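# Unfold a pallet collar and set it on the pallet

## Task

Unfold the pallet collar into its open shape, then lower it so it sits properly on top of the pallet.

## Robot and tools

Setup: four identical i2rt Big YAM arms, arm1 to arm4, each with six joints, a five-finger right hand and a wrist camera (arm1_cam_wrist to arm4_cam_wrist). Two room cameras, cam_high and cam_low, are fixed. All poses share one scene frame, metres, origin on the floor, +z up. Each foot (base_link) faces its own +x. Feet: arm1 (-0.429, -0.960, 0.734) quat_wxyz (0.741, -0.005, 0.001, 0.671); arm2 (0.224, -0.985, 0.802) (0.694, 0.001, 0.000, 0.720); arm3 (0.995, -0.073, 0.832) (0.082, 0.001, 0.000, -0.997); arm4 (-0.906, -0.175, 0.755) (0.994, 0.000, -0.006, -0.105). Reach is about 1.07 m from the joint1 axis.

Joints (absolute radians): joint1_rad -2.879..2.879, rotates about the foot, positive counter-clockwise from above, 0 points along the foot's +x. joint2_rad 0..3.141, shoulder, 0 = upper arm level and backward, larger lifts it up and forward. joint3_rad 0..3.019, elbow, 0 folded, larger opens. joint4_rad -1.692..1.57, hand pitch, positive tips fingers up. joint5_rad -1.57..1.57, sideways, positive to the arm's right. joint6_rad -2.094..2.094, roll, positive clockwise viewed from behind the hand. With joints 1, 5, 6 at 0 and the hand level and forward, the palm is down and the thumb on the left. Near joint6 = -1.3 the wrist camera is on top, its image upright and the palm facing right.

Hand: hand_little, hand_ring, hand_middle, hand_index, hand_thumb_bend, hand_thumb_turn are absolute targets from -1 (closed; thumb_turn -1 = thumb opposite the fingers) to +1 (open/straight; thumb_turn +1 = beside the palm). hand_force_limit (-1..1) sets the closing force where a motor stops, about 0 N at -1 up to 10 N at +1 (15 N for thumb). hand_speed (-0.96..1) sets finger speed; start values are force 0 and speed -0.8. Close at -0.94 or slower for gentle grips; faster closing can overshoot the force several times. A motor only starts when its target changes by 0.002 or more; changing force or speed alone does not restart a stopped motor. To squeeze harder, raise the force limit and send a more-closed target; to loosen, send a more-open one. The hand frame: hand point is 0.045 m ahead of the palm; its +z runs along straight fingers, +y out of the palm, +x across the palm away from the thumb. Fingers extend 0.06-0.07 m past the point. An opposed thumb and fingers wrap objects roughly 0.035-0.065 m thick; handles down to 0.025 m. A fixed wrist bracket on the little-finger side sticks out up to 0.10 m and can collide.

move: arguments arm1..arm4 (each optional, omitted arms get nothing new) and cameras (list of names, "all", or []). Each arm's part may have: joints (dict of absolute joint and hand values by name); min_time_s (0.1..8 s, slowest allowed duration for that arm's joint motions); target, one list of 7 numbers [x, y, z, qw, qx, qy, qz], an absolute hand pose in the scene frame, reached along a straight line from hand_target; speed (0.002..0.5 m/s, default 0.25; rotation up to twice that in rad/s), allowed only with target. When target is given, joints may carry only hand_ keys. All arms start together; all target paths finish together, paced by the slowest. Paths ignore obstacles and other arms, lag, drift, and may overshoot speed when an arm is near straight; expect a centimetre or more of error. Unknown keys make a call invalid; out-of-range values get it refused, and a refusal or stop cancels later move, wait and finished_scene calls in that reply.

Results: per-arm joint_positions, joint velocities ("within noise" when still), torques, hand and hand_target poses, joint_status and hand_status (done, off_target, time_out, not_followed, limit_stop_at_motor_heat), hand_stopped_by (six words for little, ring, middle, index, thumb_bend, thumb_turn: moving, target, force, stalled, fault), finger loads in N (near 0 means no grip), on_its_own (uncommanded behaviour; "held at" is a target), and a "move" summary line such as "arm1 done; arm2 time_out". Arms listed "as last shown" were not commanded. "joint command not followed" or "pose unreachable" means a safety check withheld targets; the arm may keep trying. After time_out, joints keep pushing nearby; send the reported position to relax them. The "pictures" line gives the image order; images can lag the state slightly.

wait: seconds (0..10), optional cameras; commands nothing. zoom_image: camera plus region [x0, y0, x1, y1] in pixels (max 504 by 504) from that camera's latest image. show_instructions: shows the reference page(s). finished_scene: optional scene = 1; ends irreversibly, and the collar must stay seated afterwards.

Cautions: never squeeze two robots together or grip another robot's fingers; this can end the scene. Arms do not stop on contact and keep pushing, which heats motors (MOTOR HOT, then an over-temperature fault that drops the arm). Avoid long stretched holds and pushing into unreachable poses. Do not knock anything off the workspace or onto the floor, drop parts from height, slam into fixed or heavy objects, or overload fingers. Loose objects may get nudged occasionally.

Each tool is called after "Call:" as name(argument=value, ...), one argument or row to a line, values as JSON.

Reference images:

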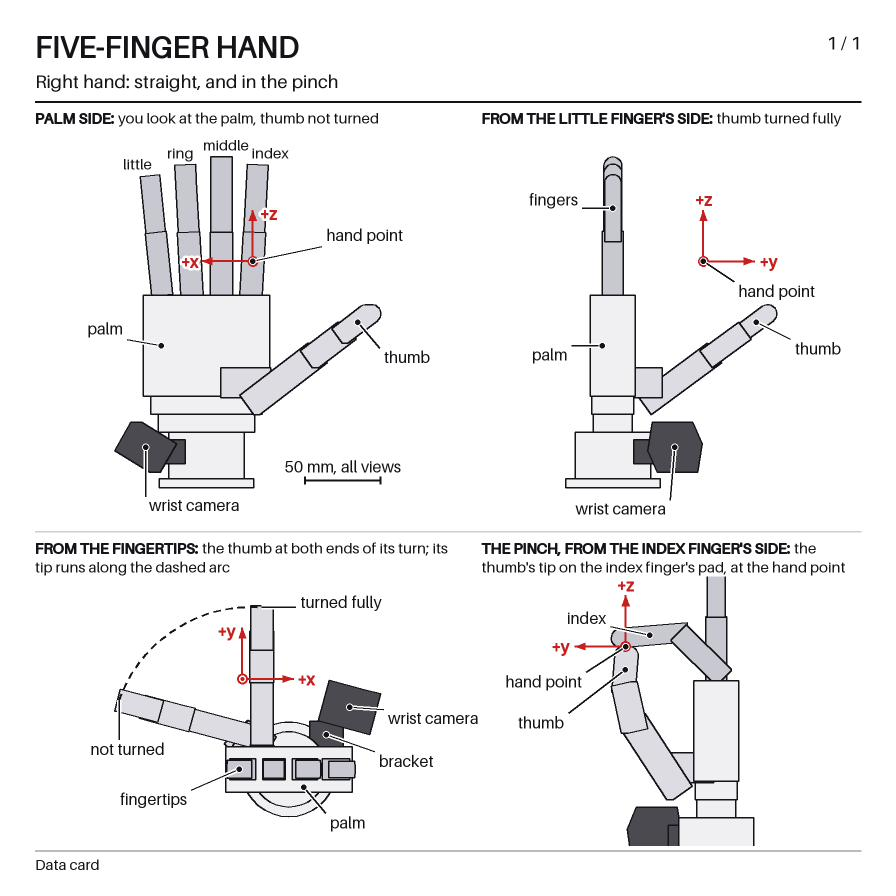

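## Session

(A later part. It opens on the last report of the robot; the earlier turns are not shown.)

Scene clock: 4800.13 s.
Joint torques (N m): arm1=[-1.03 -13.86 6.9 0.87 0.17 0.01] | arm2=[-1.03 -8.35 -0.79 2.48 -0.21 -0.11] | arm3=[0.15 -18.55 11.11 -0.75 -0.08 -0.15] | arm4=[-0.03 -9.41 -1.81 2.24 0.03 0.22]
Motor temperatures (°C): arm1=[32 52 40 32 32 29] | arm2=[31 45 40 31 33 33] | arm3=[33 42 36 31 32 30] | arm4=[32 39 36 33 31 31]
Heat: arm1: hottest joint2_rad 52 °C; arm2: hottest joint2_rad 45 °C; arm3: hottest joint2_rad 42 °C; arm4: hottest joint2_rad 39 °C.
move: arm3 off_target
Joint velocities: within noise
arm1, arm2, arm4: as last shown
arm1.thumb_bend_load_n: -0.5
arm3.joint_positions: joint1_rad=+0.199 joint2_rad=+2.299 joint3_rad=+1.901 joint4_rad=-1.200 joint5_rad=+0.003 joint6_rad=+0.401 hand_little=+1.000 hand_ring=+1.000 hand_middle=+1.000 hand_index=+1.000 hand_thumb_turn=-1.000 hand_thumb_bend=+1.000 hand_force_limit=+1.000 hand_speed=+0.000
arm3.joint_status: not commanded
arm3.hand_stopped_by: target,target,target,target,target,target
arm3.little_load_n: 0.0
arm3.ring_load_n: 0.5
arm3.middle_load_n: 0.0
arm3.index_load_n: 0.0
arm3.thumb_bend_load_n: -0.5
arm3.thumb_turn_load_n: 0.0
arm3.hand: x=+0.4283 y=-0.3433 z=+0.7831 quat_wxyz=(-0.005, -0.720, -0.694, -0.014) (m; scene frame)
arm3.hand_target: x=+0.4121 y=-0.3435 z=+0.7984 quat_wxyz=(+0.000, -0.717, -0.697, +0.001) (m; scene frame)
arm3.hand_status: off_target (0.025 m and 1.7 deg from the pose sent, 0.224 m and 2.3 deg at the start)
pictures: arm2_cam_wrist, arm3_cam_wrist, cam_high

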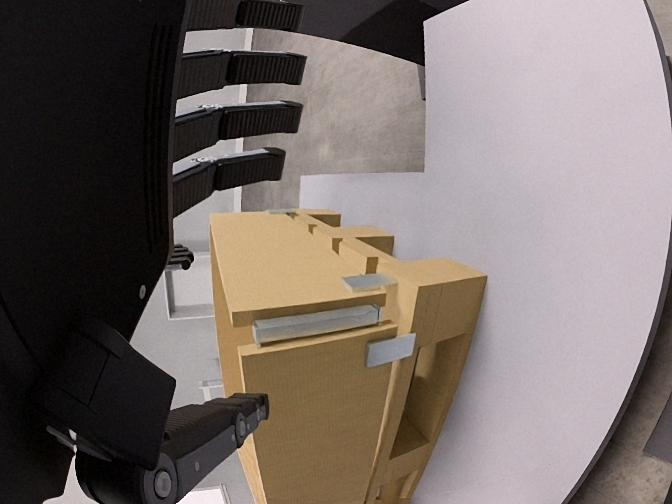

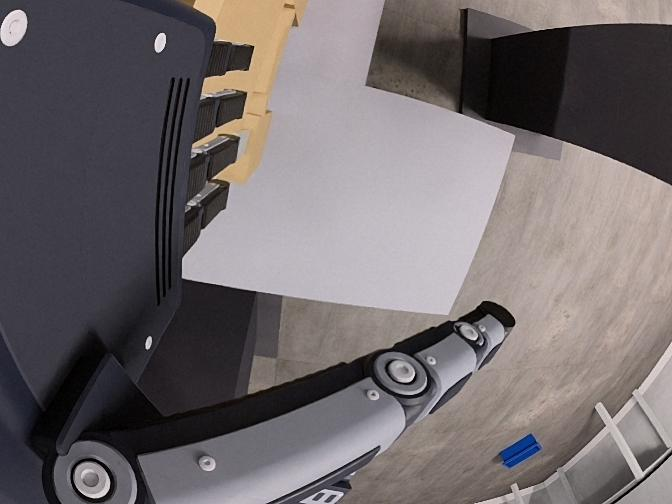

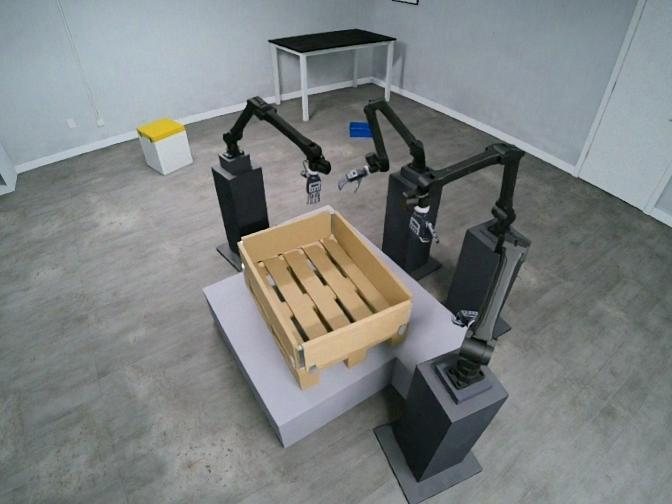

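Call:
move(
  arm3={"target": [0.360, -0.345, 0.80, 0.0, 0.7203, 0.6937, 0.0], "speed": 0.1},
  cameras=["arm3_cam_wrist", "cam_high", "arm2_cam_wrist"],
)

Call:
zoom_image(
  camera="cam_high",
  region=[260, 120, 400, 260],
)

Scene clock: 4806.13 s.
Joint torques (N m): arm1=[-1.14 -13.68 6.9 0.87 0.17 0.01] | arm2=[-0.97 -8.35 -0.79 2.5 -0.21 -0.11] | arm3=[-0.56 -19.78 11.95 -0.65 -0.08 -0.2] | arm4=[0.15 -9.47 -1.84 2.24 0.04 0.22]
Motor temperatures (°C): arm1=[32 52 40 32 32 29] | arm2=[31 45 40 31 33 33] | arm3=[33 43 37 31 32 30] | arm4=[32 39 36 33 31 31]
Heat: arm1: hottest joint2_rad 52 °C; arm2: hottest joint2_rad 45 °C; arm3: hottest joint2_rad 43 °C; arm4: hottest joint2_rad 39 °C.
move: arm3 off_target
Joint velocities: within noise
arm1, arm2, arm4: as last shown
arm1.thumb_bend_load_n: 0.0
arm2.thumb_turn_load_n: 0.0
arm3.joint_positions: joint1_rad=+0.166 joint2_rad=+2.458 joint3_rad=+2.204 joint4_rad=-1.344 joint5_rad=+0.003 joint6_rad=+0.387 hand_little=+1.000 hand_ring=+1.000 hand_middle=+1.000 hand_index=+1.000 hand_thumb_turn=-1.000 hand_thumb_bend=+1.000 hand_force_limit=+1.000 hand_speed=+0.000
arm3.joint_status: not commanded
arm3.hand_stopped_by: target,target,target,target,target,target
arm3.little_load_n: 0.0
arm3.ring_load_n: 0.0
arm3.middle_load_n: 0.0
arm3.index_load_n: -0.5
arm3.thumb_bend_load_n: 0.0
arm3.thumb_turn_load_n: 0.0
arm3.hand: x=+0.3713 y=-0.3399 z=+0.7839 quat_wxyz=(-0.005, -0.727, -0.687, -0.014) (m; scene frame)
arm3.hand_target: x=+0.3583 y=-0.3415 z=+0.7991 quat_wxyz=(+0.000, -0.723, -0.691, +0.001) (m; scene frame)
arm3.hand_status: off_target (0.020 m and 2.1 deg from the pose sent, 0.070 m and 1.7 deg at the start)
pictures: arm2_cam_wrist, arm3_cam_wrist, cam_high

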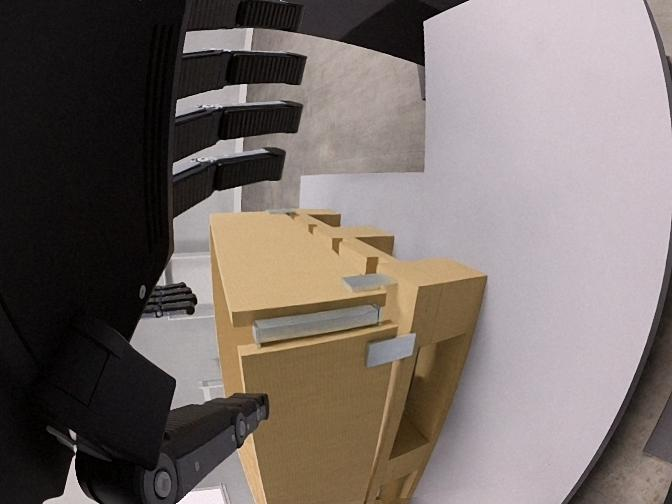

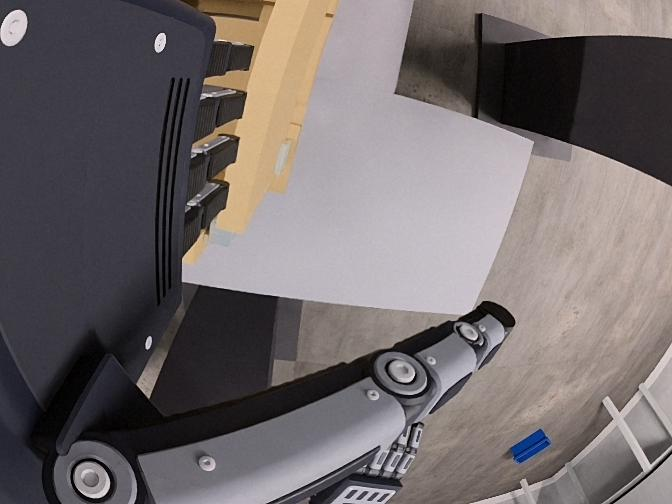

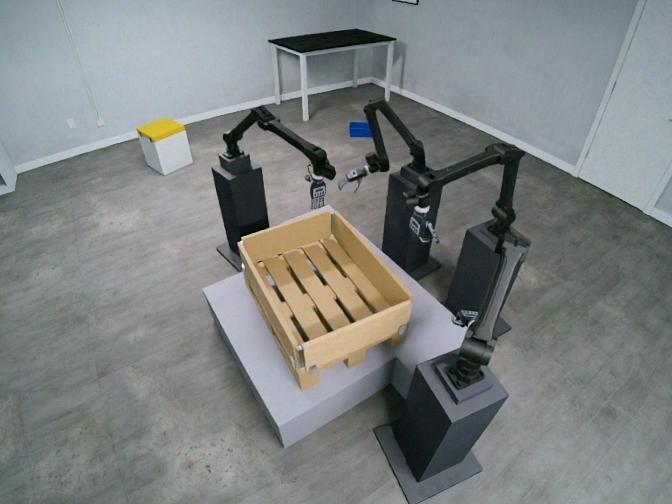

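Scaled by 3.600 from the camera's 672x504 image, which has a finer 960x720 frame.

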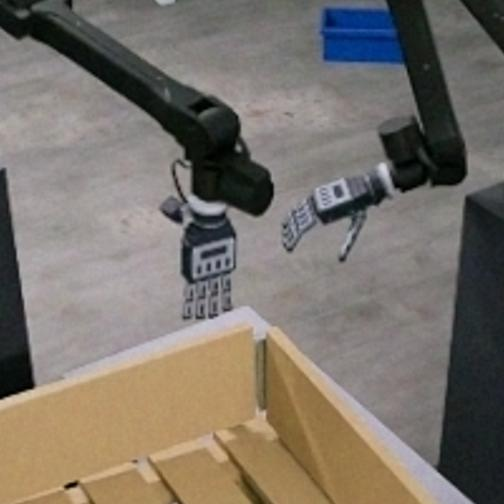

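Call:
zoom_image(
  camera="arm3_cam_wrist",
  region=[170, 0, 350, 270],
)

Scaled by 1.867 from the camera's 672x504 image, which has a finer 960x720 frame.

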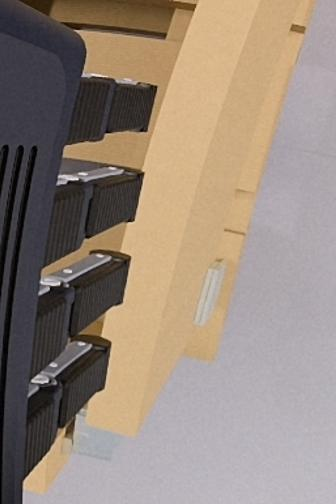

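Call:
move(
  arm3={"target": [0.342, -0.345, 0.78, 0.0, 0.7203, 0.6937, 0.0], "speed": 0.06},
  cameras=["arm3_cam_wrist", "arm2_cam_wrist"],
)

Call:
zoom_image(
  camera="arm3_cam_wrist",
  region=[170, 0, 350, 270],
)

Call:
zoom_image(
  camera="arm2_cam_wrist",
  region=[120, 180, 300, 340],
)

Scene clock: 4845.90 s.
Joint torques (N m): arm1=[-1.14 -13.74 6.91 0.9 0.17 0.03] | arm2=[-1.03 -8.35 -0.77 2.5 -0.21 -0.11] | arm3=[-0.5 -20.84 11.93 -0.88 -0.06 -0.15] | arm4=[0.09 -9.35 -1.85 2.29 0.04 0.22]
Motor temperatures (°C): arm1=[32 52 40 32 32 29] | arm2=[31 45 39 31 33 33] | arm3=[33 48 41 31 32 30] | arm4=[32 39 36 33 31 31]
Heat: arm1: hottest joint2_rad 52 °C; arm2: hottest joint2_rad 45 °C; arm3: hottest joint2_rad 48 °C; arm4: hottest joint2_rad 39 °C.
move: arm3 off_target
Joint velocities: within noise
arm1, arm2, arm4: as last shown
arm3.joint_positions: joint1_rad=+0.169 joint2_rad=+2.546 joint3_rad=+2.315 joint4_rad=-1.372 joint5_rad=+0.003 joint6_rad=+0.378 hand_little=+1.000 hand_ring=+1.000 hand_middle=+1.000 hand_index=+1.000 hand_thumb_turn=-1.000 hand_thumb_bend=+1.000 hand_force_limit=+1.000 hand_speed=+0.000
arm3.joint_status: not commanded
arm3.hand_stopped_by: target,target,target,target,target,target
arm3.little_load_n: 0.0
arm3.ring_load_n: 0.0
arm3.middle_load_n: 0.0
arm3.index_load_n: 0.0
arm3.thumb_bend_load_n: 0.0
arm3.thumb_turn_load_n: 0.0
arm3.hand: x=+0.3575 y=-0.3465 z=+0.7626 quat_wxyz=(-0.006, -0.723, -0.691, -0.016) (m; scene frame)
arm3.hand_target: x=+0.3438 y=-0.3466 z=+0.7794 quat_wxyz=(+0.000, -0.719, -0.695, +0.000) (m; scene frame)
arm3.hand_status: off_target (0.023 m and 2.0 deg from the pose sent, 0.030 m and 2.1 deg at the start)
pictures: arm2_cam_wrist, arm3_cam_wrist

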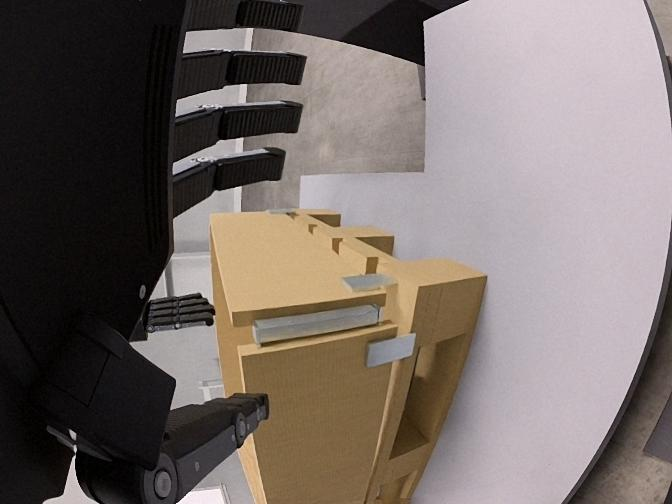

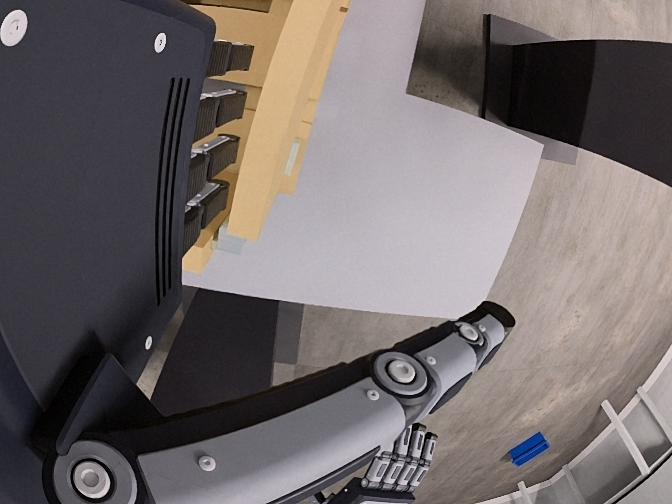

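Scaled by 1.867 from the camera's 672x504 image, which has a finer 960x720 frame.

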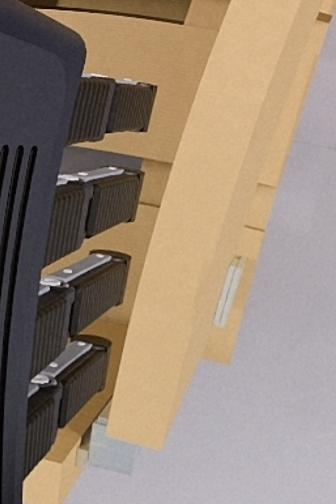

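Scaled by 2.800 from the camera's 672x504 image, which has a finer 960x720 frame.

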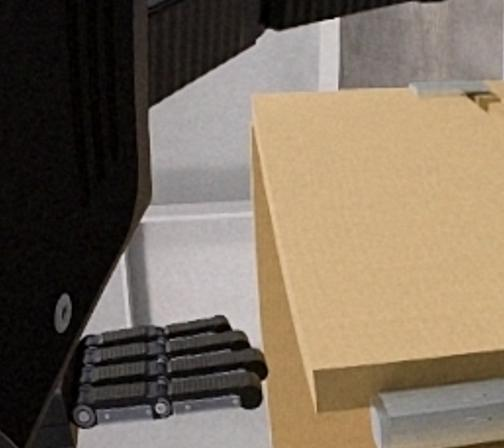

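Call:
move(
  arm3={"target": [0.334, -0.345, 0.735, 0.0, 0.7203, 0.6937, 0.0], "speed": 0.05},
  cameras=["arm3_cam_wrist", "arm2_cam_wrist"],
)

Call:
zoom_image(
  camera="arm3_cam_wrist",
  region=[170, 0, 350, 270],
)

Call:
zoom_image(
  camera="arm2_cam_wrist",
  region=[120, 180, 300, 340],
)

Scene clock: 4852.97 s.
Joint torques (N m): arm1=[-1.08 -13.86 6.91 0.84 0.15 0.02] | arm2=[-1.03 -8.35 -0.77 2.5 -0.21 -0.11] | arm3=[-1.08 -20.19 11.78 0.38 -0.08 -0.14] | arm4=[0.09 -9.41 -1.87 2.25 0.04 0.23]
Motor temperatures (°C): arm1=[32 52 40 32 32 29] | arm2=[31 44 39 31 33 33] | arm3=[33 47 41 31 32 30] | arm4=[32 39 36 33 31 31]
Heat: arm1: hottest joint2_rad 52 °C; arm2: hottest joint2_rad 44 °C; arm3: hottest joint2_rad 47 °C; arm4: hottest joint2_rad 39 °C.
move: arm3 off_target
Joint velocities: within noise
arm1, arm2, arm4: as last shown
arm1.thumb_bend_load_n: -0.5
arm2.middle_load_n: -0.5
arm3.joint_positions: joint1_rad=+0.158 joint2_rad=+2.618 joint3_rad=+2.345 joint4_rad=-1.353 joint5_rad=+0.003 joint6_rad=+0.375 hand_little=+1.000 hand_ring=+1.000 hand_middle=+1.000 hand_index=+1.000 hand_thumb_turn=-1.000 hand_thumb_bend=+1.000 hand_force_limit=+1.000 hand_speed=+0.000
arm3.joint_status: not commanded
arm3.hand_stopped_by: target,target,target,target,target,target
arm3.little_load_n: 0.0
arm3.ring_load_n: 0.0
arm3.middle_load_n: 0.0
arm3.index_load_n: 0.0
arm3.thumb_bend_load_n: 0.0
arm3.thumb_turn_load_n: 0.0
arm3.hand: x=+0.3545 y=-0.3395 z=+0.7228 quat_wxyz=(-0.011, -0.725, -0.688, -0.027) (m; scene frame)
arm3.hand_target: x=+0.3337 y=-0.3416 z=+0.7363 quat_wxyz=(+0.001, -0.722, -0.692, +0.001) (m; scene frame)
arm3.hand_status: off_target (0.024 m and 3.4 deg from the pose sent, 0.036 m and 2.0 deg at the start)
pictures: arm2_cam_wrist, arm3_cam_wrist

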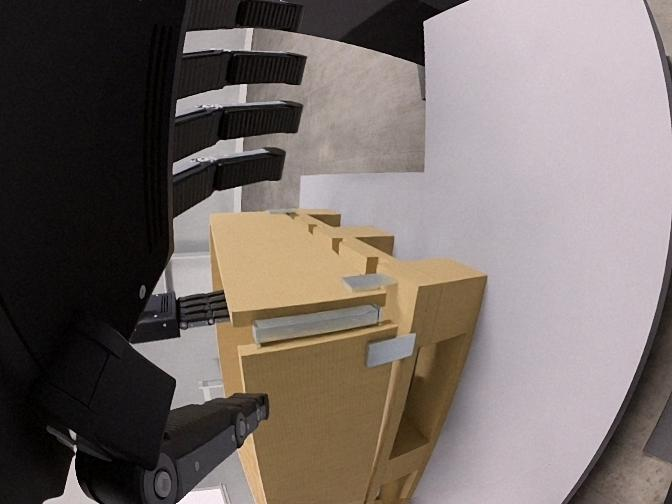

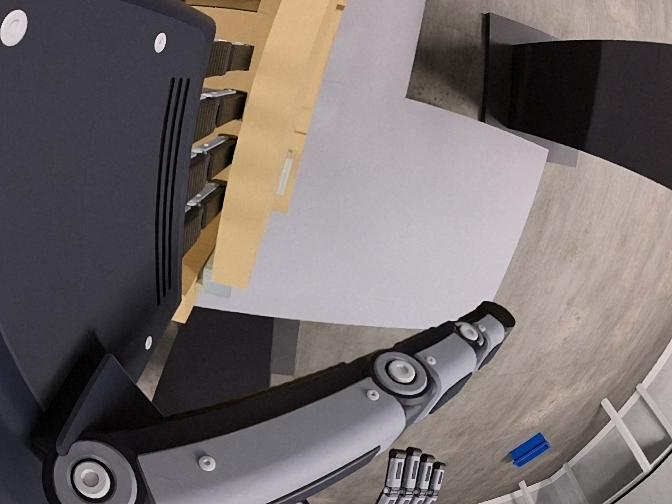

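Scaled by 1.867 from the camera's 672x504 image, which has a finer 960x720 frame.

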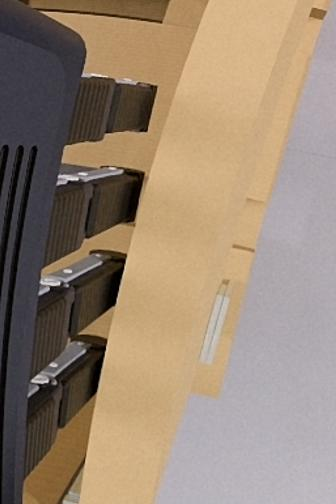

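Scaled by 2.800 from the camera's 672x504 image, which has a finer 960x720 frame.

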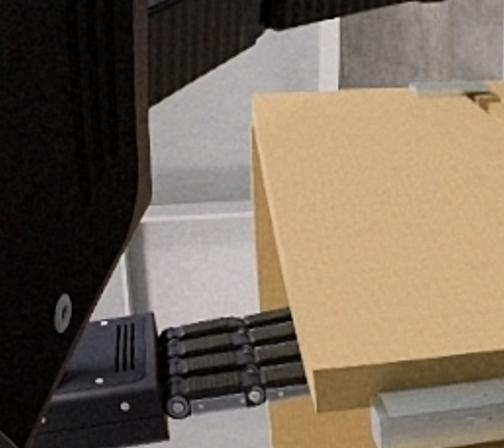

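Call:
move(
  arm3={"target": [0.320, -0.345, 0.73, 0.0, 0.7203, 0.6937, 0.0], "speed": 0.05},
  cameras=["arm3_cam_wrist", "arm2_cam_wrist"],
)

Call:
zoom_image(
  camera="arm3_cam_wrist",
  region=[170, 0, 350, 270],
)

Call:
zoom_image(
  camera="arm2_cam_wrist",
  region=[120, 180, 300, 340],
)

Scene clock: 4859.10 s.
Joint torques (N m): arm1=[-1.08 -13.74 6.91 0.87 0.17 0.02] | arm2=[-1.03 -8.35 -0.77 2.5 -0.21 -0.12] | arm3=[-1.14 -21.25 11.89 -0.77 -0.01 -0.18] | arm4=[0.15 -9.52 -1.87 2.24 0.04 0.23]
Motor temperatures (°C): arm1=[32 52 40 32 32 29] | arm2=[31 44 39 31 33 33] | arm3=[33 47 41 31 32 30] | arm4=[32 39 36 33 31 31]
Heat: arm1: hottest joint2_rad 52 °C; arm2: hottest joint2_rad 44 °C; arm3: hottest joint2_rad 47 °C; arm4: hottest joint2_rad 39 °C.
move: arm3 off_target
Joint velocities: within noise
arm1.joint_positions: joint1_rad=-0.147 joint2_rad=+1.734 joint3_rad=+1.499 joint4_rad=-1.262 joint5_rad=-0.012 joint6_rad=-0.040 hand_little=-0.019 hand_ring=-0.027 hand_middle=-0.023 hand_index=-0.020 hand_thumb_turn=+1.000 hand_thumb_bend=+0.900 hand_force_limit=+1.000 hand_speed=-0.500
arm1.joint_status: not commanded
arm1.hand_stopped_by: target,force,force,target,target,target
arm1.little_load_n: 0.0
arm1.ring_load_n: 0.0
arm1.middle_load_n: 0.0
arm1.index_load_n: 0.0
arm1.thumb_bend_load_n: 0.0
arm1.thumb_turn_load_n: 0.0
arm1.hand: x=-0.3415 y=-0.4852 z=+0.8628 quat_wxyz=(-0.033, +0.994, -0.103, +0.003) (m; scene frame)
arm1.hand_target: x=-0.3402 y=-0.4810 z=+0.8718 quat_wxyz=(-0.050, +0.994, -0.102, +0.007) (m; scene frame)
arm1.hand_status: not commanded
arm2: as last shown
arm2.middle_load_n: 0.0
arm3.joint_positions: joint1_rad=+0.159 joint2_rad=+2.698 joint3_rad=+2.487 joint4_rad=-1.387 joint5_rad=+0.003 joint6_rad=+0.371 hand_little=+1.000 hand_ring=+1.000 hand_middle=+1.000 hand_index=+1.000 hand_thumb_turn=-1.000 hand_thumb_bend=+1.000 hand_force_limit=+1.000 hand_speed=+0.000
arm3.joint_status: not commanded
arm3.hand_stopped_by: target,target,target,target,target,target
arm3.little_load_n: 0.0
arm3.ring_load_n: 0.0
arm3.middle_load_n: 0.0
arm3.index_load_n: 0.0
arm3.thumb_bend_load_n: 0.0
arm3.thumb_turn_load_n: 0.0
arm3.hand: x=+0.3340 y=-0.3472 z=+0.7147 quat_wxyz=(-0.005, -0.723, -0.690, -0.014) (m; scene frame)
arm3.hand_target: x=+0.3211 y=-0.3457 z=+0.7289 quat_wxyz=(+0.000, -0.720, -0.694, +0.000) (m; scene frame)
arm3.hand_status: off_target (0.021 m and 1.8 deg from the pose sent, 0.036 m and 3.4 deg at the start)
arm4.joint_positions: joint1_rad=-0.856 joint2_rad=+2.282 joint3_rad=+0.258 joint4_rad=+1.540 joint5_rad=-0.356 joint6_rad=-0.156 hand_little=-0.210 hand_ring=-0.150 hand_middle=-0.098 hand_index=-0.020 hand_thumb_turn=+1.000 hand_thumb_bend=-0.100 hand_force_limit=+1.000 hand_speed=+0.300
arm4.joint_status: not commanded
arm4.hand_stopped_by: target,target,target,target,target,target
arm4.little_load_n: 0.0
arm4.ring_load_n: 0.0
arm4.middle_load_n: 0.0
arm4.index_load_n: -0.5
arm4.thumb_bend_load_n: 0.0
arm4.thumb_turn_load_n: 0.0
arm4.hand: x=-0.6615 y=-0.4340 z=+0.6157 quat_wxyz=(-0.242, +0.357, -0.765, +0.478) (m; scene frame)
arm4.hand_target: x=-0.6569 y=-0.4353 z=+0.6207 quat_wxyz=(-0.247, +0.353, -0.760, +0.486) (m; scene frame)
arm4.hand_status: not commanded
pictures: arm2_cam_wrist, arm3_cam_wrist

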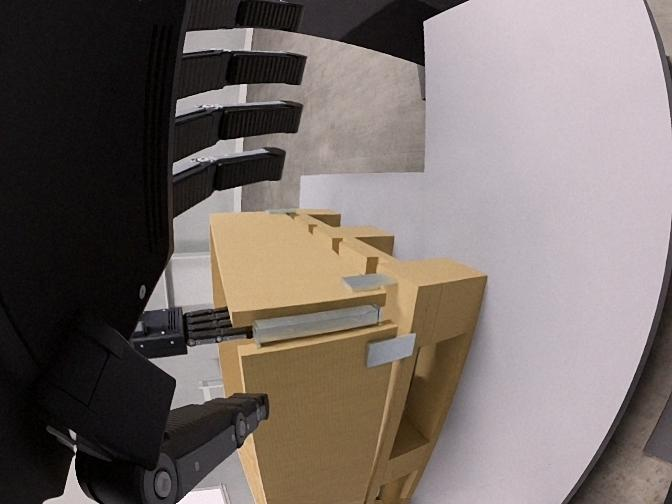

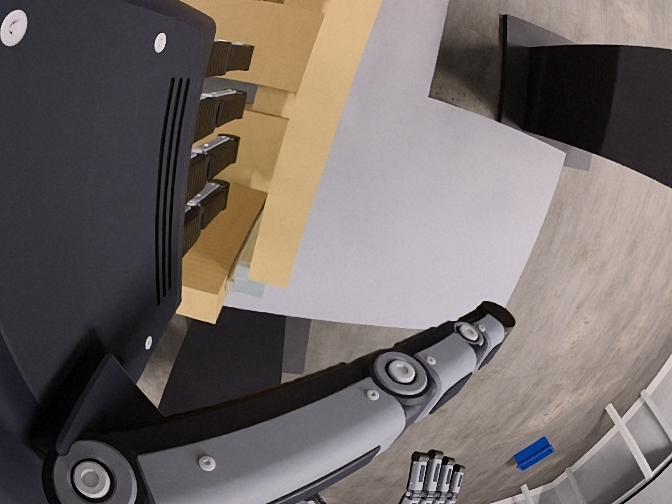

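Scaled by 1.867 from the camera's 672x504 image, which has a finer 960x720 frame.

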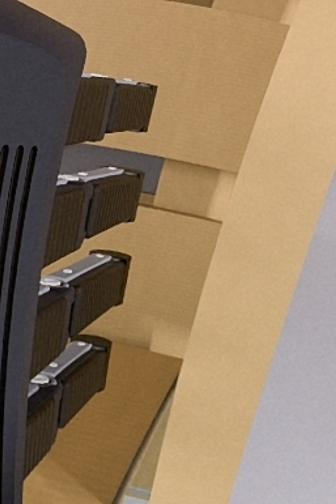

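Scaled by 2.800 from the camera's 672x504 image, which has a finer 960x720 frame.

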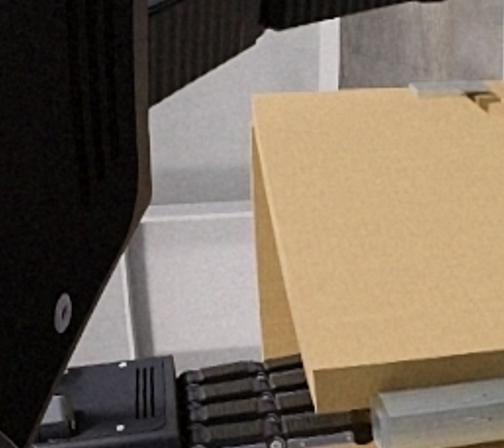

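Call:
move(
  arm3={"target": [0.320, -0.345, 0.665, 0.0, 0.7203, 0.6937, 0.0], "speed": 0.06},
  cameras=["arm3_cam_wrist", "arm2_cam_wrist"],
)

Call:
zoom_image(
  camera="arm3_cam_wrist",
  region=[170, 0, 350, 270],
)

Call:
zoom_image(
  camera="arm2_cam_wrist",
  region=[120, 180, 300, 340],
)

Scene clock: 4864.40 s.
Joint torques (N m): arm1=[-1.2 -13.8 6.94 0.85 0.17 0.02] | arm2=[-0.97 -8.41 -0.79 2.5 -0.21 -0.11] | arm3=[-0.09 -20.25 10.82 0.35 0 -0.11] | arm4=[0.09 -9.52 -1.84 2.25 0.04 0.22]
Motor temperatures (°C): arm1=[32 52 40 32 32 29] | arm2=[31 44 39 31 33 33] | arm3=[33 48 41 31 32 30] | arm4=[32 39 36 33 31 31]
Heat: arm1: hottest joint2_rad 52 °C; arm2: hottest joint2_rad 44 °C; arm3: hottest joint2_rad 48 °C; arm4: hottest joint2_rad 39 °C.
move: arm3 off_target
Joint velocities: within noise
arm1, arm2, arm4: as last shown
arm2.thumb_turn_load_n: -0.5
arm3.joint_positions: joint1_rad=+0.159 joint2_rad=+2.779 joint3_rad=+2.487 joint4_rad=-1.330 joint5_rad=+0.003 joint6_rad=+0.369 hand_little=+1.000 hand_ring=+1.000 hand_middle=+1.000 hand_index=+1.000 hand_thumb_turn=-1.000 hand_thumb_bend=+1.000 hand_force_limit=+1.000 hand_speed=+0.000
arm3.joint_status: not commanded
arm3.hand_stopped_by: target,target,target,target,target,target
arm3.little_load_n: 0.0
arm3.ring_load_n: 0.0
arm3.middle_load_n: 0.0
arm3.index_load_n: 0.0
arm3.thumb_bend_load_n: 0.0
arm3.thumb_turn_load_n: -0.5
arm3.hand: x=+0.3412 y=-0.3448 z=+0.6556 quat_wxyz=(-0.010, -0.722, -0.691, -0.025) (m; scene frame)
arm3.hand_target: x=+0.3214 y=-0.3446 z=+0.6653 quat_wxyz=(+0.000, -0.720, -0.694, +0.000) (m; scene frame)
arm3.hand_status: off_target (0.023 m and 3.2 deg from the pose sent, 0.052 m and 1.8 deg at the start)
arm4.index_load_n: 0.0
pictures: arm2_cam_wrist, arm3_cam_wrist

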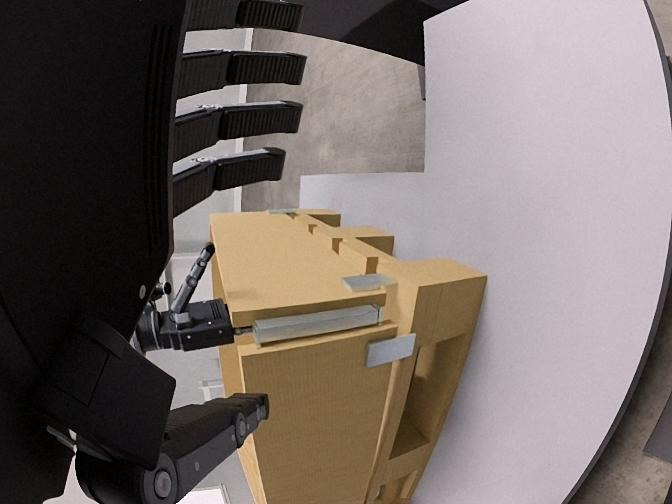

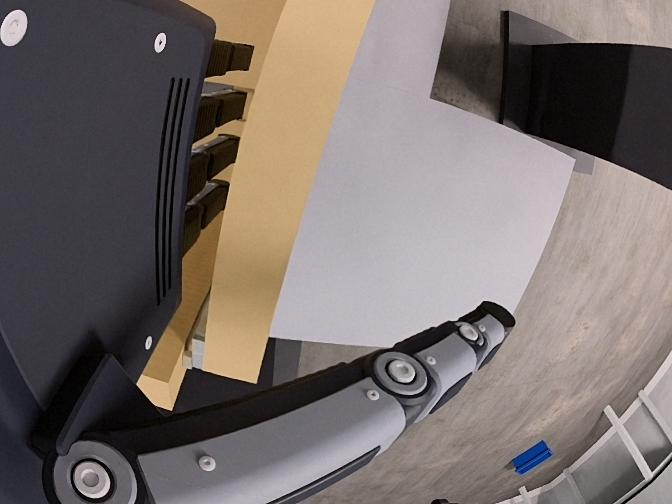

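Scaled by 1.867 from the camera's 672x504 image, which has a finer 960x720 frame.

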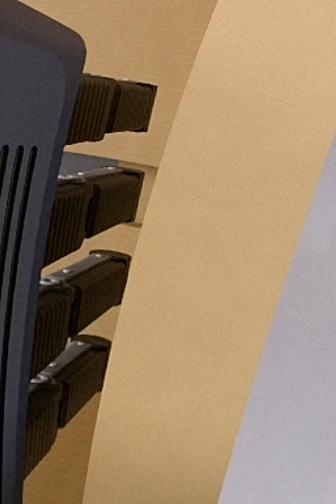

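Scaled by 2.800 from the camera's 672x504 image, which has a finer 960x720 frame.

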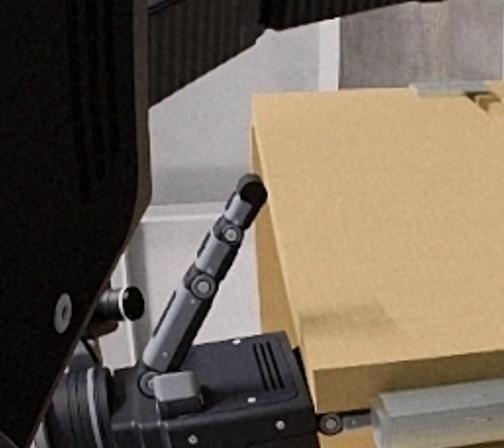

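Call:
move(
  arm3={"target": [0.314, -0.345, 0.645, 0.0, 0.7203, 0.6937, 0.0], "speed": 0.05},
  cameras=["arm3_cam_wrist", "arm2_cam_wrist"],
)

Call:
zoom_image(
  camera="arm2_cam_wrist",
  region=[120, 180, 300, 340],
)

Scene clock: 4868.13 s.
Joint torques (N m): arm1=[-1.08 -13.86 6.95 0.83 0.16 0.02] | arm2=[-1.03 -8.29 -0.79 2.47 -0.21 -0.11] | arm3=[-0.73 -21.3 11.84 -0.29 0 -0.17] | arm4=[0.03 -9.41 -1.83 2.26 0.04 0.22]
Motor temperatures (°C): arm1=[32 52 40 32 32 29] | arm2=[31 44 39 31 33 33] | arm3=[33 47 41 31 32 30] | arm4=[32 39 36 33 31 31]
Heat: arm1: hottest joint2_rad 52 °C; arm2: hottest joint2_rad 44 °C; arm3: hottest joint2_rad 47 °C; arm4: hottest joint2_rad 39 °C.
move: arm3 off_target
Joint velocities: within noise
arm1, arm4: as last shown
arm2.joint_positions: joint1_rad=-0.746 joint2_rad=+2.304 joint3_rad=+0.404 joint4_rad=+1.542 joint5_rad=-0.238 joint6_rad=-0.061 hand_little=+0.500 hand_ring=+0.480 hand_middle=+0.480 hand_index=+0.480 hand_thumb_turn=+1.000 hand_thumb_bend=+1.000 hand_force_limit=+1.000 hand_speed=-0.850
arm2.joint_status: not commanded
arm2.hand_stopped_by: target,target,target,target,target,target
arm2.little_load_n: 0.0
arm2.ring_load_n: 0.0
arm2.middle_load_n: 0.0
arm2.index_load_n: 0.0
arm2.thumb_bend_load_n: 0.0
arm2.thumb_turn_load_n: -0.5
arm2.hand: x=+0.4435 y=-0.6189 z=+0.6595 quat_wxyz=(-0.561, +0.795, -0.196, +0.122) (m; scene frame)
arm2.hand_target: x=+0.4497 y=-0.6176 z=+0.6610 quat_wxyz=(-0.569, +0.789, -0.191, +0.129) (m; scene frame)
arm2.hand_status: not commanded
arm3.joint_positions: joint1_rad=+0.159 joint2_rad=+2.853 joint3_rad=+2.571 joint4_rad=-1.327 joint5_rad=+0.003 joint6_rad=+0.367 hand_little=+1.000 hand_ring=+1.000 hand_middle=+1.000 hand_index=+1.000 hand_thumb_turn=-1.000 hand_thumb_bend=+1.000 hand_force_limit=+1.000 hand_speed=+0.000
arm3.joint_status: not commanded
arm3.hand_stopped_by: target,target,target,target,target,target
arm3.little_load_n: 0.0
arm3.ring_load_n: 0.0
arm3.middle_load_n: 0.0
arm3.index_load_n: 0.0
arm3.thumb_bend_load_n: 0.0
arm3.thumb_turn_load_n: 0.0
arm3.hand: x=+0.3327 y=-0.3475 z=+0.6307 quat_wxyz=(-0.008, -0.722, -0.692, -0.019) (m; scene frame)
arm3.hand_target: x=+0.3157 y=-0.3465 z=+0.6453 quat_wxyz=(+0.000, -0.720, -0.694, +0.001) (m; scene frame)
arm3.hand_status: off_target (0.024 m and 2.4 deg from the pose sent, 0.029 m and 3.2 deg at the start)
arm4.middle_load_n: 0.5
pictures: arm2_cam_wrist, arm3_cam_wrist

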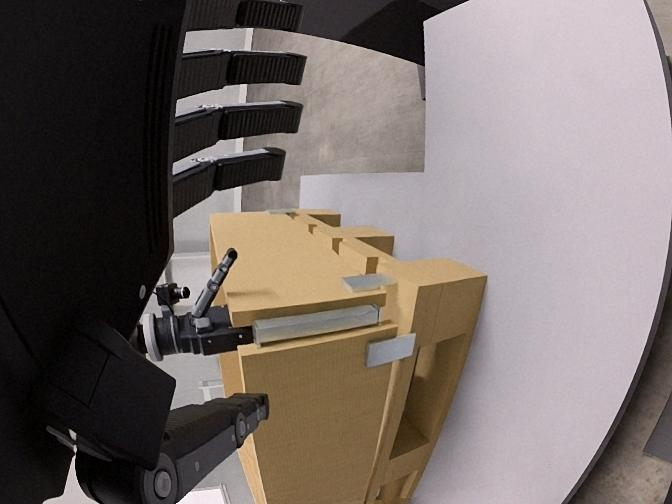

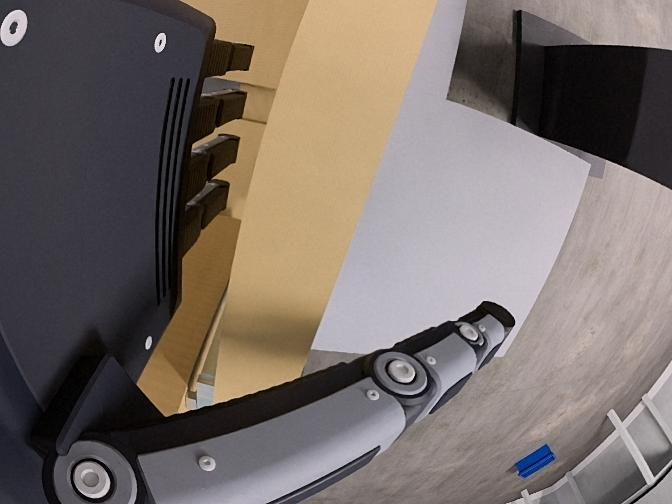

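Scaled by 2.800 from the camera's 672x504 image, which has a finer 960x720 frame.

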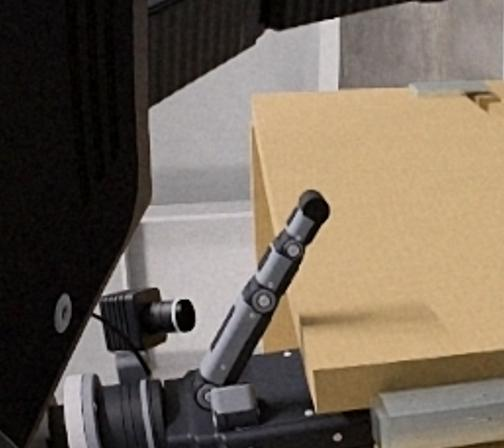

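Call:
move(
  arm3={"target": [0.327, -0.345, 0.645, 0.0, 0.7203, 0.6937, 0.0], "speed": 0.05},
  cameras=["arm3_cam_wrist"],
)

Call:
move(
  arm3={"joints": {"hand_thumb_bend": -0.3, "hand_force_limit": 0.3, "hand_speed": -0.6}},
  cameras=["arm3_cam_wrist", "arm2_cam_wrist"],
)

Call:
zoom_image(
  camera="arm2_cam_wrist",
  region=[120, 180, 440, 420],
)

Scene clock: 4872.57 s.
Joint torques (N m): arm1=[-1.2 -13.86 6.94 0.87 0.16 0.02] | arm2=[-0.97 -8.41 -0.79 2.5 -0.21 -0.11] | arm3=[0.32 -23.94 7.72 0.44 -0.09 -0.12] | arm4=[0.03 -9.35 -1.85 2.25 0.04 0.23]
Motor temperatures (°C): arm1=[32 52 39 32 32 29] | arm2=[31 44 39 31 33 33] | arm3=[33 47 41 31 32 30] | arm4=[32 39 36 33 31 31]
Heat: arm1: hottest joint2_rad 52 °C; arm2: hottest joint2_rad 44 °C; arm3: hottest joint2_rad 47 °C; arm4: hottest joint2_rad 39 °C.
move: arm3 off_target
Joint velocities: within noise
arm1, arm2, arm4: as last shown
arm2.ring_load_n: 0.5
arm2.thumb_turn_load_n: 0.0
arm3.joint_positions: joint1_rad=+0.159 joint2_rad=+2.820 joint3_rad=+2.474 joint4_rad=-1.278 joint5_rad=+0.003 joint6_rad=+0.367 hand_little=+1.000 hand_ring=+1.000 hand_middle=+1.000 hand_index=+1.000 hand_thumb_turn=-1.000 hand_thumb_bend=+1.000 hand_force_limit=+1.000 hand_speed=+0.000
arm3.joint_status: not commanded
arm3.hand_stopped_by: target,target,target,target,target,target
arm3.little_load_n: 0.0
arm3.ring_load_n: 0.0
arm3.middle_load_n: 0.0
arm3.index_load_n: 0.0
arm3.thumb_bend_load_n: 0.0
arm3.thumb_turn_load_n: 0.0
arm3.hand: x=+0.3453 y=-0.3433 z=+0.6205 quat_wxyz=(-0.011, -0.722, -0.691, -0.026) (m; scene frame)
arm3.hand_target: x=+0.3272 y=-0.3449 z=+0.6450 quat_wxyz=(+0.000, -0.720, -0.694, +0.000) (m; scene frame)
arm3.hand_status: off_target (0.031 m and 3.3 deg from the pose sent, 0.016 m and 2.4 deg at the start)
arm4.middle_load_n: 0.0
pictures: arm3_cam_wrist

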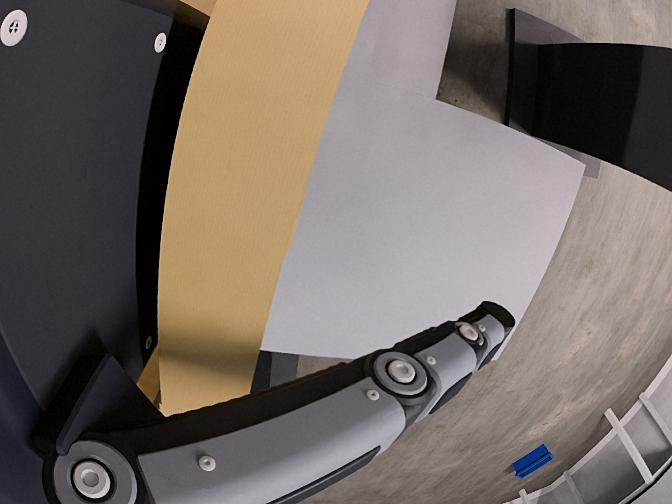

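Scene clock: 4875.33 s.
Joint torques (N m): arm1=[-1.08 -13.86 6.89 0.85 0.15 0.03] | arm2=[-0.91 -8.41 -0.79 2.47 -0.21 -0.11] | arm3=[-0.44 -22.95 8.64 0.31 -0.06 0.01] | arm4=[0.03 -9.35 -1.83 2.26 0.05 0.22]
Motor temperatures (°C): arm1=[32 52 39 32 32 29] | arm2=[31 44 39 31 33 33] | arm3=[33 48 41 31 32 30] | arm4=[32 39 36 33 31 31]
Heat: arm1: hottest joint2_rad 52 °C; arm2: hottest joint2_rad 44 °C; arm3: hottest joint2_rad 48 °C; arm4: hottest joint2_rad 39 °C.
move: arm3 done
Joint velocities: within noise
arm1, arm2, arm4: as last shown
arm1.ring_load_n: 0.5
arm2.ring_load_n: 0.0
arm2.index_load_n: -0.5
arm2.thumb_turn_load_n: -0.5
arm3.joint_positions: joint1_rad=+0.162 joint2_rad=+2.814 joint3_rad=+2.465 joint4_rad=-1.284 joint5_rad=-0.007 joint6_rad=+0.344 hand_little=+1.000 hand_ring=+1.000 hand_middle=+1.000 hand_index=+1.000 hand_thumb_turn=-1.000 hand_thumb_bend=-0.296 hand_force_limit=+0.300 hand_speed=-0.600
arm3.joint_status: all done
arm3.hand_stopped_by: target,target,target,target,target,target
arm3.little_load_n: 0.0
arm3.ring_load_n: 0.0
arm3.middle_load_n: 0.0
arm3.index_load_n: 0.0
arm3.thumb_bend_load_n: 7.0
arm3.thumb_turn_load_n: 1.0
arm3.hand: x=+0.3505 y=-0.3446 z=+0.6228 quat_wxyz=(-0.017, -0.713, -0.701, -0.028) (m; scene frame)
arm3.hand_target: x=+0.3294 y=-0.3478 z=+0.6455 quat_wxyz=(-0.004, -0.716, -0.698, +0.001) (m; scene frame)
arm3.hand_status: not commanded
pictures: arm2_cam_wrist, arm3_cam_wrist

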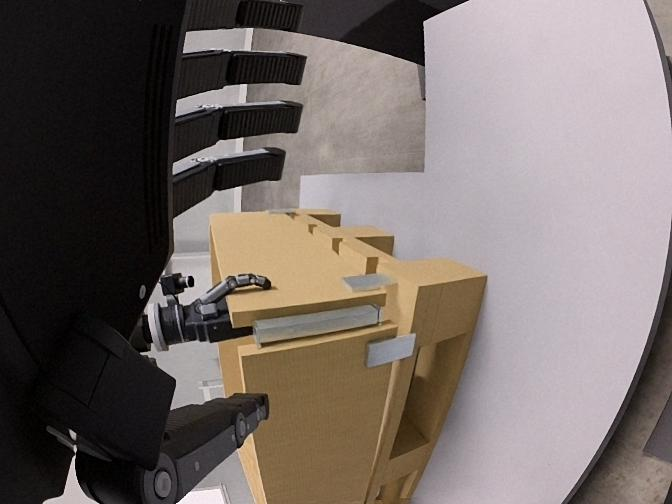

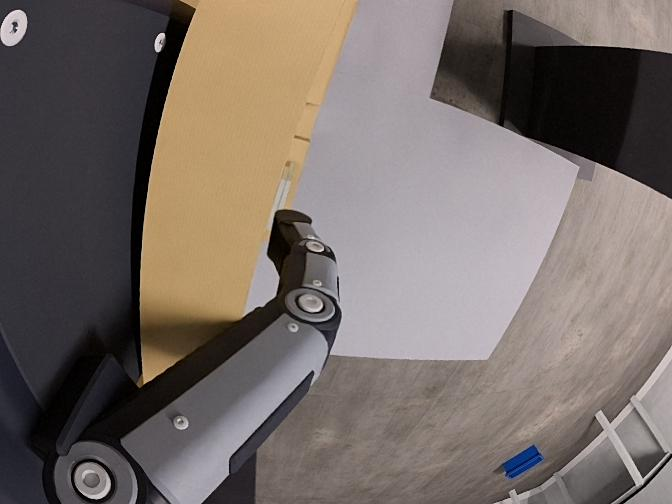

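Scaled by 1.575 from the camera's 672x504 image, which has a finer 960x720 frame.

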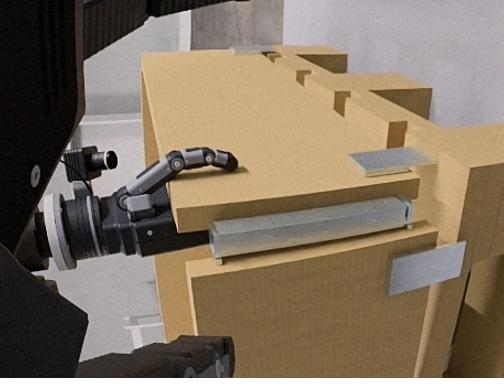

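Call:
move(
  arm3={"joints": {"hand_thumb_bend": -0.45, "hand_force_limit": 0.8, "hand_speed": -0.6}},
  cameras=[],
)

Call:
move(
  arm3={"target": [0.335, -0.345, 0.665, 0.0, 0.7203, 0.6937, 0.0], "speed": 0.04},
  cameras=["arm3_cam_wrist", "arm2_cam_wrist", "cam_low"],
)

Call:
zoom_image(
  camera="arm2_cam_wrist",
  region=[300, 240, 480, 390],
)

Scene clock: 4879.60 s.
Joint torques (N m): arm1=[-1.03 -13.68 6.93 0.84 0.15 0.01] | arm2=[-0.97 -8.35 -0.77 2.48 -0.2 -0.11] | arm3=[-0.67 -23.3 8.29 0.94 0 -0.02] | arm4=[0.03 -9.41 -1.83 2.25 0.04 0.23]
Motor temperatures (°C): arm1=[32 52 39 32 32 29] | arm2=[31 44 39 31 33 33] | arm3=[33 49 40 31 32 30] | arm4=[32 39 36 33 31 31]
Heat: arm1: hottest joint2_rad 52 °C; arm2: hottest joint2_rad 44 °C; arm3: hottest joint2_rad 49 °C; arm4: hottest joint2_rad 39 °C.
move: arm3 off_target
Joint velocities: within noise
arm1, arm2, arm4: as last shown
arm1.ring_load_n: 0.0
arm2.index_load_n: 0.0
arm2.thumb_turn_load_n: 0.0
arm3.joint_positions: joint1_rad=+0.162 joint2_rad=+2.814 joint3_rad=+2.464 joint4_rad=-1.286 joint5_rad=-0.008 joint6_rad=+0.355 hand_little=+1.000 hand_ring=+1.000 hand_middle=+1.000 hand_index=+1.000 hand_thumb_turn=-1.000 hand_thumb_bend=-0.360 hand_force_limit=+0.800 hand_speed=-0.600
arm3.joint_status: hand_thumb_bend off_target (ended at -0.360, target -0.450); the others done
arm3.hand_stopped_by: target,target,target,target,force,target
arm3.little_load_n: 0.0
arm3.ring_load_n: 0.0
arm3.middle_load_n: 0.0
arm3.index_load_n: 0.0
arm3.thumb_bend_load_n: 16.5
arm3.thumb_turn_load_n: 1.5
arm3.hand: x=+0.3512 y=-0.3452 z=+0.6225 quat_wxyz=(-0.018, -0.717, -0.697, -0.029) (m; scene frame)
arm3.hand_target: x=+0.3295 y=-0.3483 z=+0.6449 quat_wxyz=(-0.004, -0.719, -0.695, +0.001) (m; scene frame)
arm3.hand_status: not commanded
pictures: none
No camera images: "cameras" was empty.

Scene clock: 4880.60 s.
Joint torques (N m): arm1=[-1.14 -13.8 6.91 0.87 0.16 0.02] | arm2=[-1.08 -8.35 -0.79 2.48 -0.21 -0.12] | arm3=[-0.79 -25.05 7.28 -0.05 0.11 -0.2] | arm4=[0.26 -9.47 -1.84 2.24 0.05 0.22]
Motor temperatures (°C): arm1=[32 52 39 32 32 29] | arm2=[31 44 39 31 33 33] | arm3=[33 49 40 31 32 30] | arm4=[32 39 36 33 31 31]
Heat: arm1: hottest joint2_rad 52 °C; arm2: hottest joint2_rad 44 °C; arm3: hottest joint2_rad 49 °C; arm4: hottest joint2_rad 39 °C.
move: arm3 off_target
Joint velocities: within noise
arm1, arm2, arm4: as last shown
arm1.index_load_n: 0.5
arm3.joint_positions: joint1_rad=+0.162 joint2_rad=+2.777 joint3_rad=+2.395 joint4_rad=-1.232 joint5_rad=-0.002 joint6_rad=+0.380 hand_little=+1.000 hand_ring=+1.000 hand_middle=+1.000 hand_index=+1.000 hand_thumb_turn=-1.000 hand_thumb_bend=-0.360 hand_force_limit=+0.800 hand_speed=-0.600
arm3.joint_status: not commanded
arm3.hand_stopped_by: target,target,target,target,force,target
arm3.little_load_n: 0.0
arm3.ring_load_n: 0.0
arm3.middle_load_n: 0.0
arm3.index_load_n: 0.0
arm3.thumb_bend_load_n: 14.0
arm3.thumb_turn_load_n: 2.0
arm3.hand: x=+0.3510 y=-0.3452 z=+0.6233 quat_wxyz=(-0.011, -0.725, -0.688, -0.021) (m; scene frame)
arm3.hand_target: x=+0.3314 y=-0.3462 z=+0.6638 quat_wxyz=(+0.003, -0.720, -0.694, +0.006) (m; scene frame)
arm3.hand_status: off_target (0.045 m and 2.8 deg from the pose sent, 0.045 m and 4.0 deg at the start)
pictures: arm2_cam_wrist, arm3_cam_wrist, cam_low

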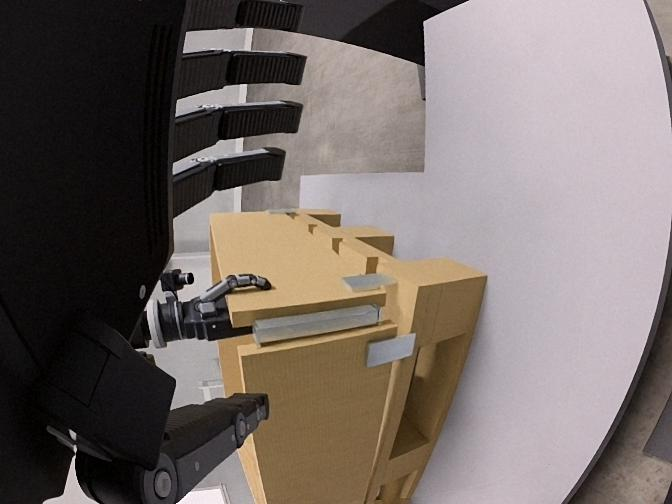

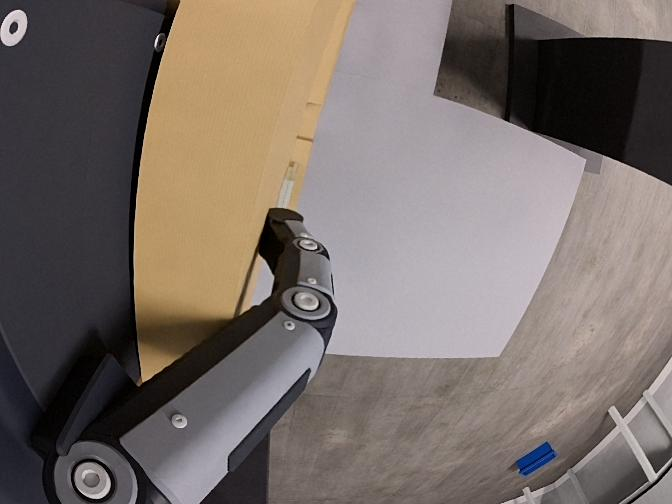

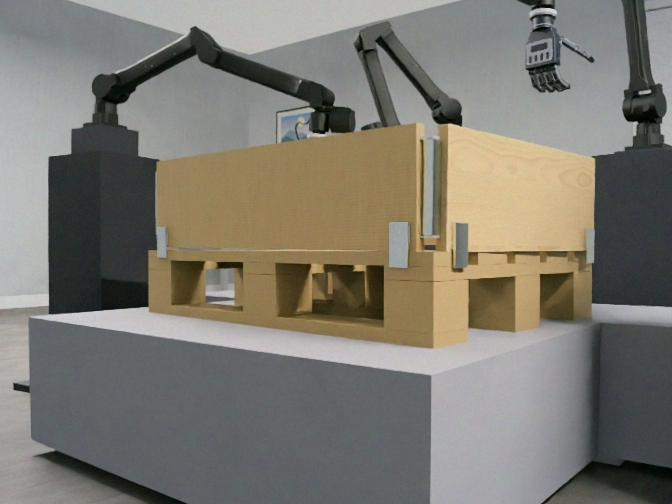

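Scaled by 2.800 from the camera's 672x504 image, which has a finer 960x720 frame.

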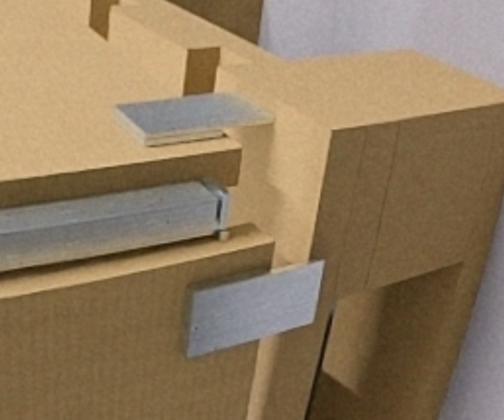

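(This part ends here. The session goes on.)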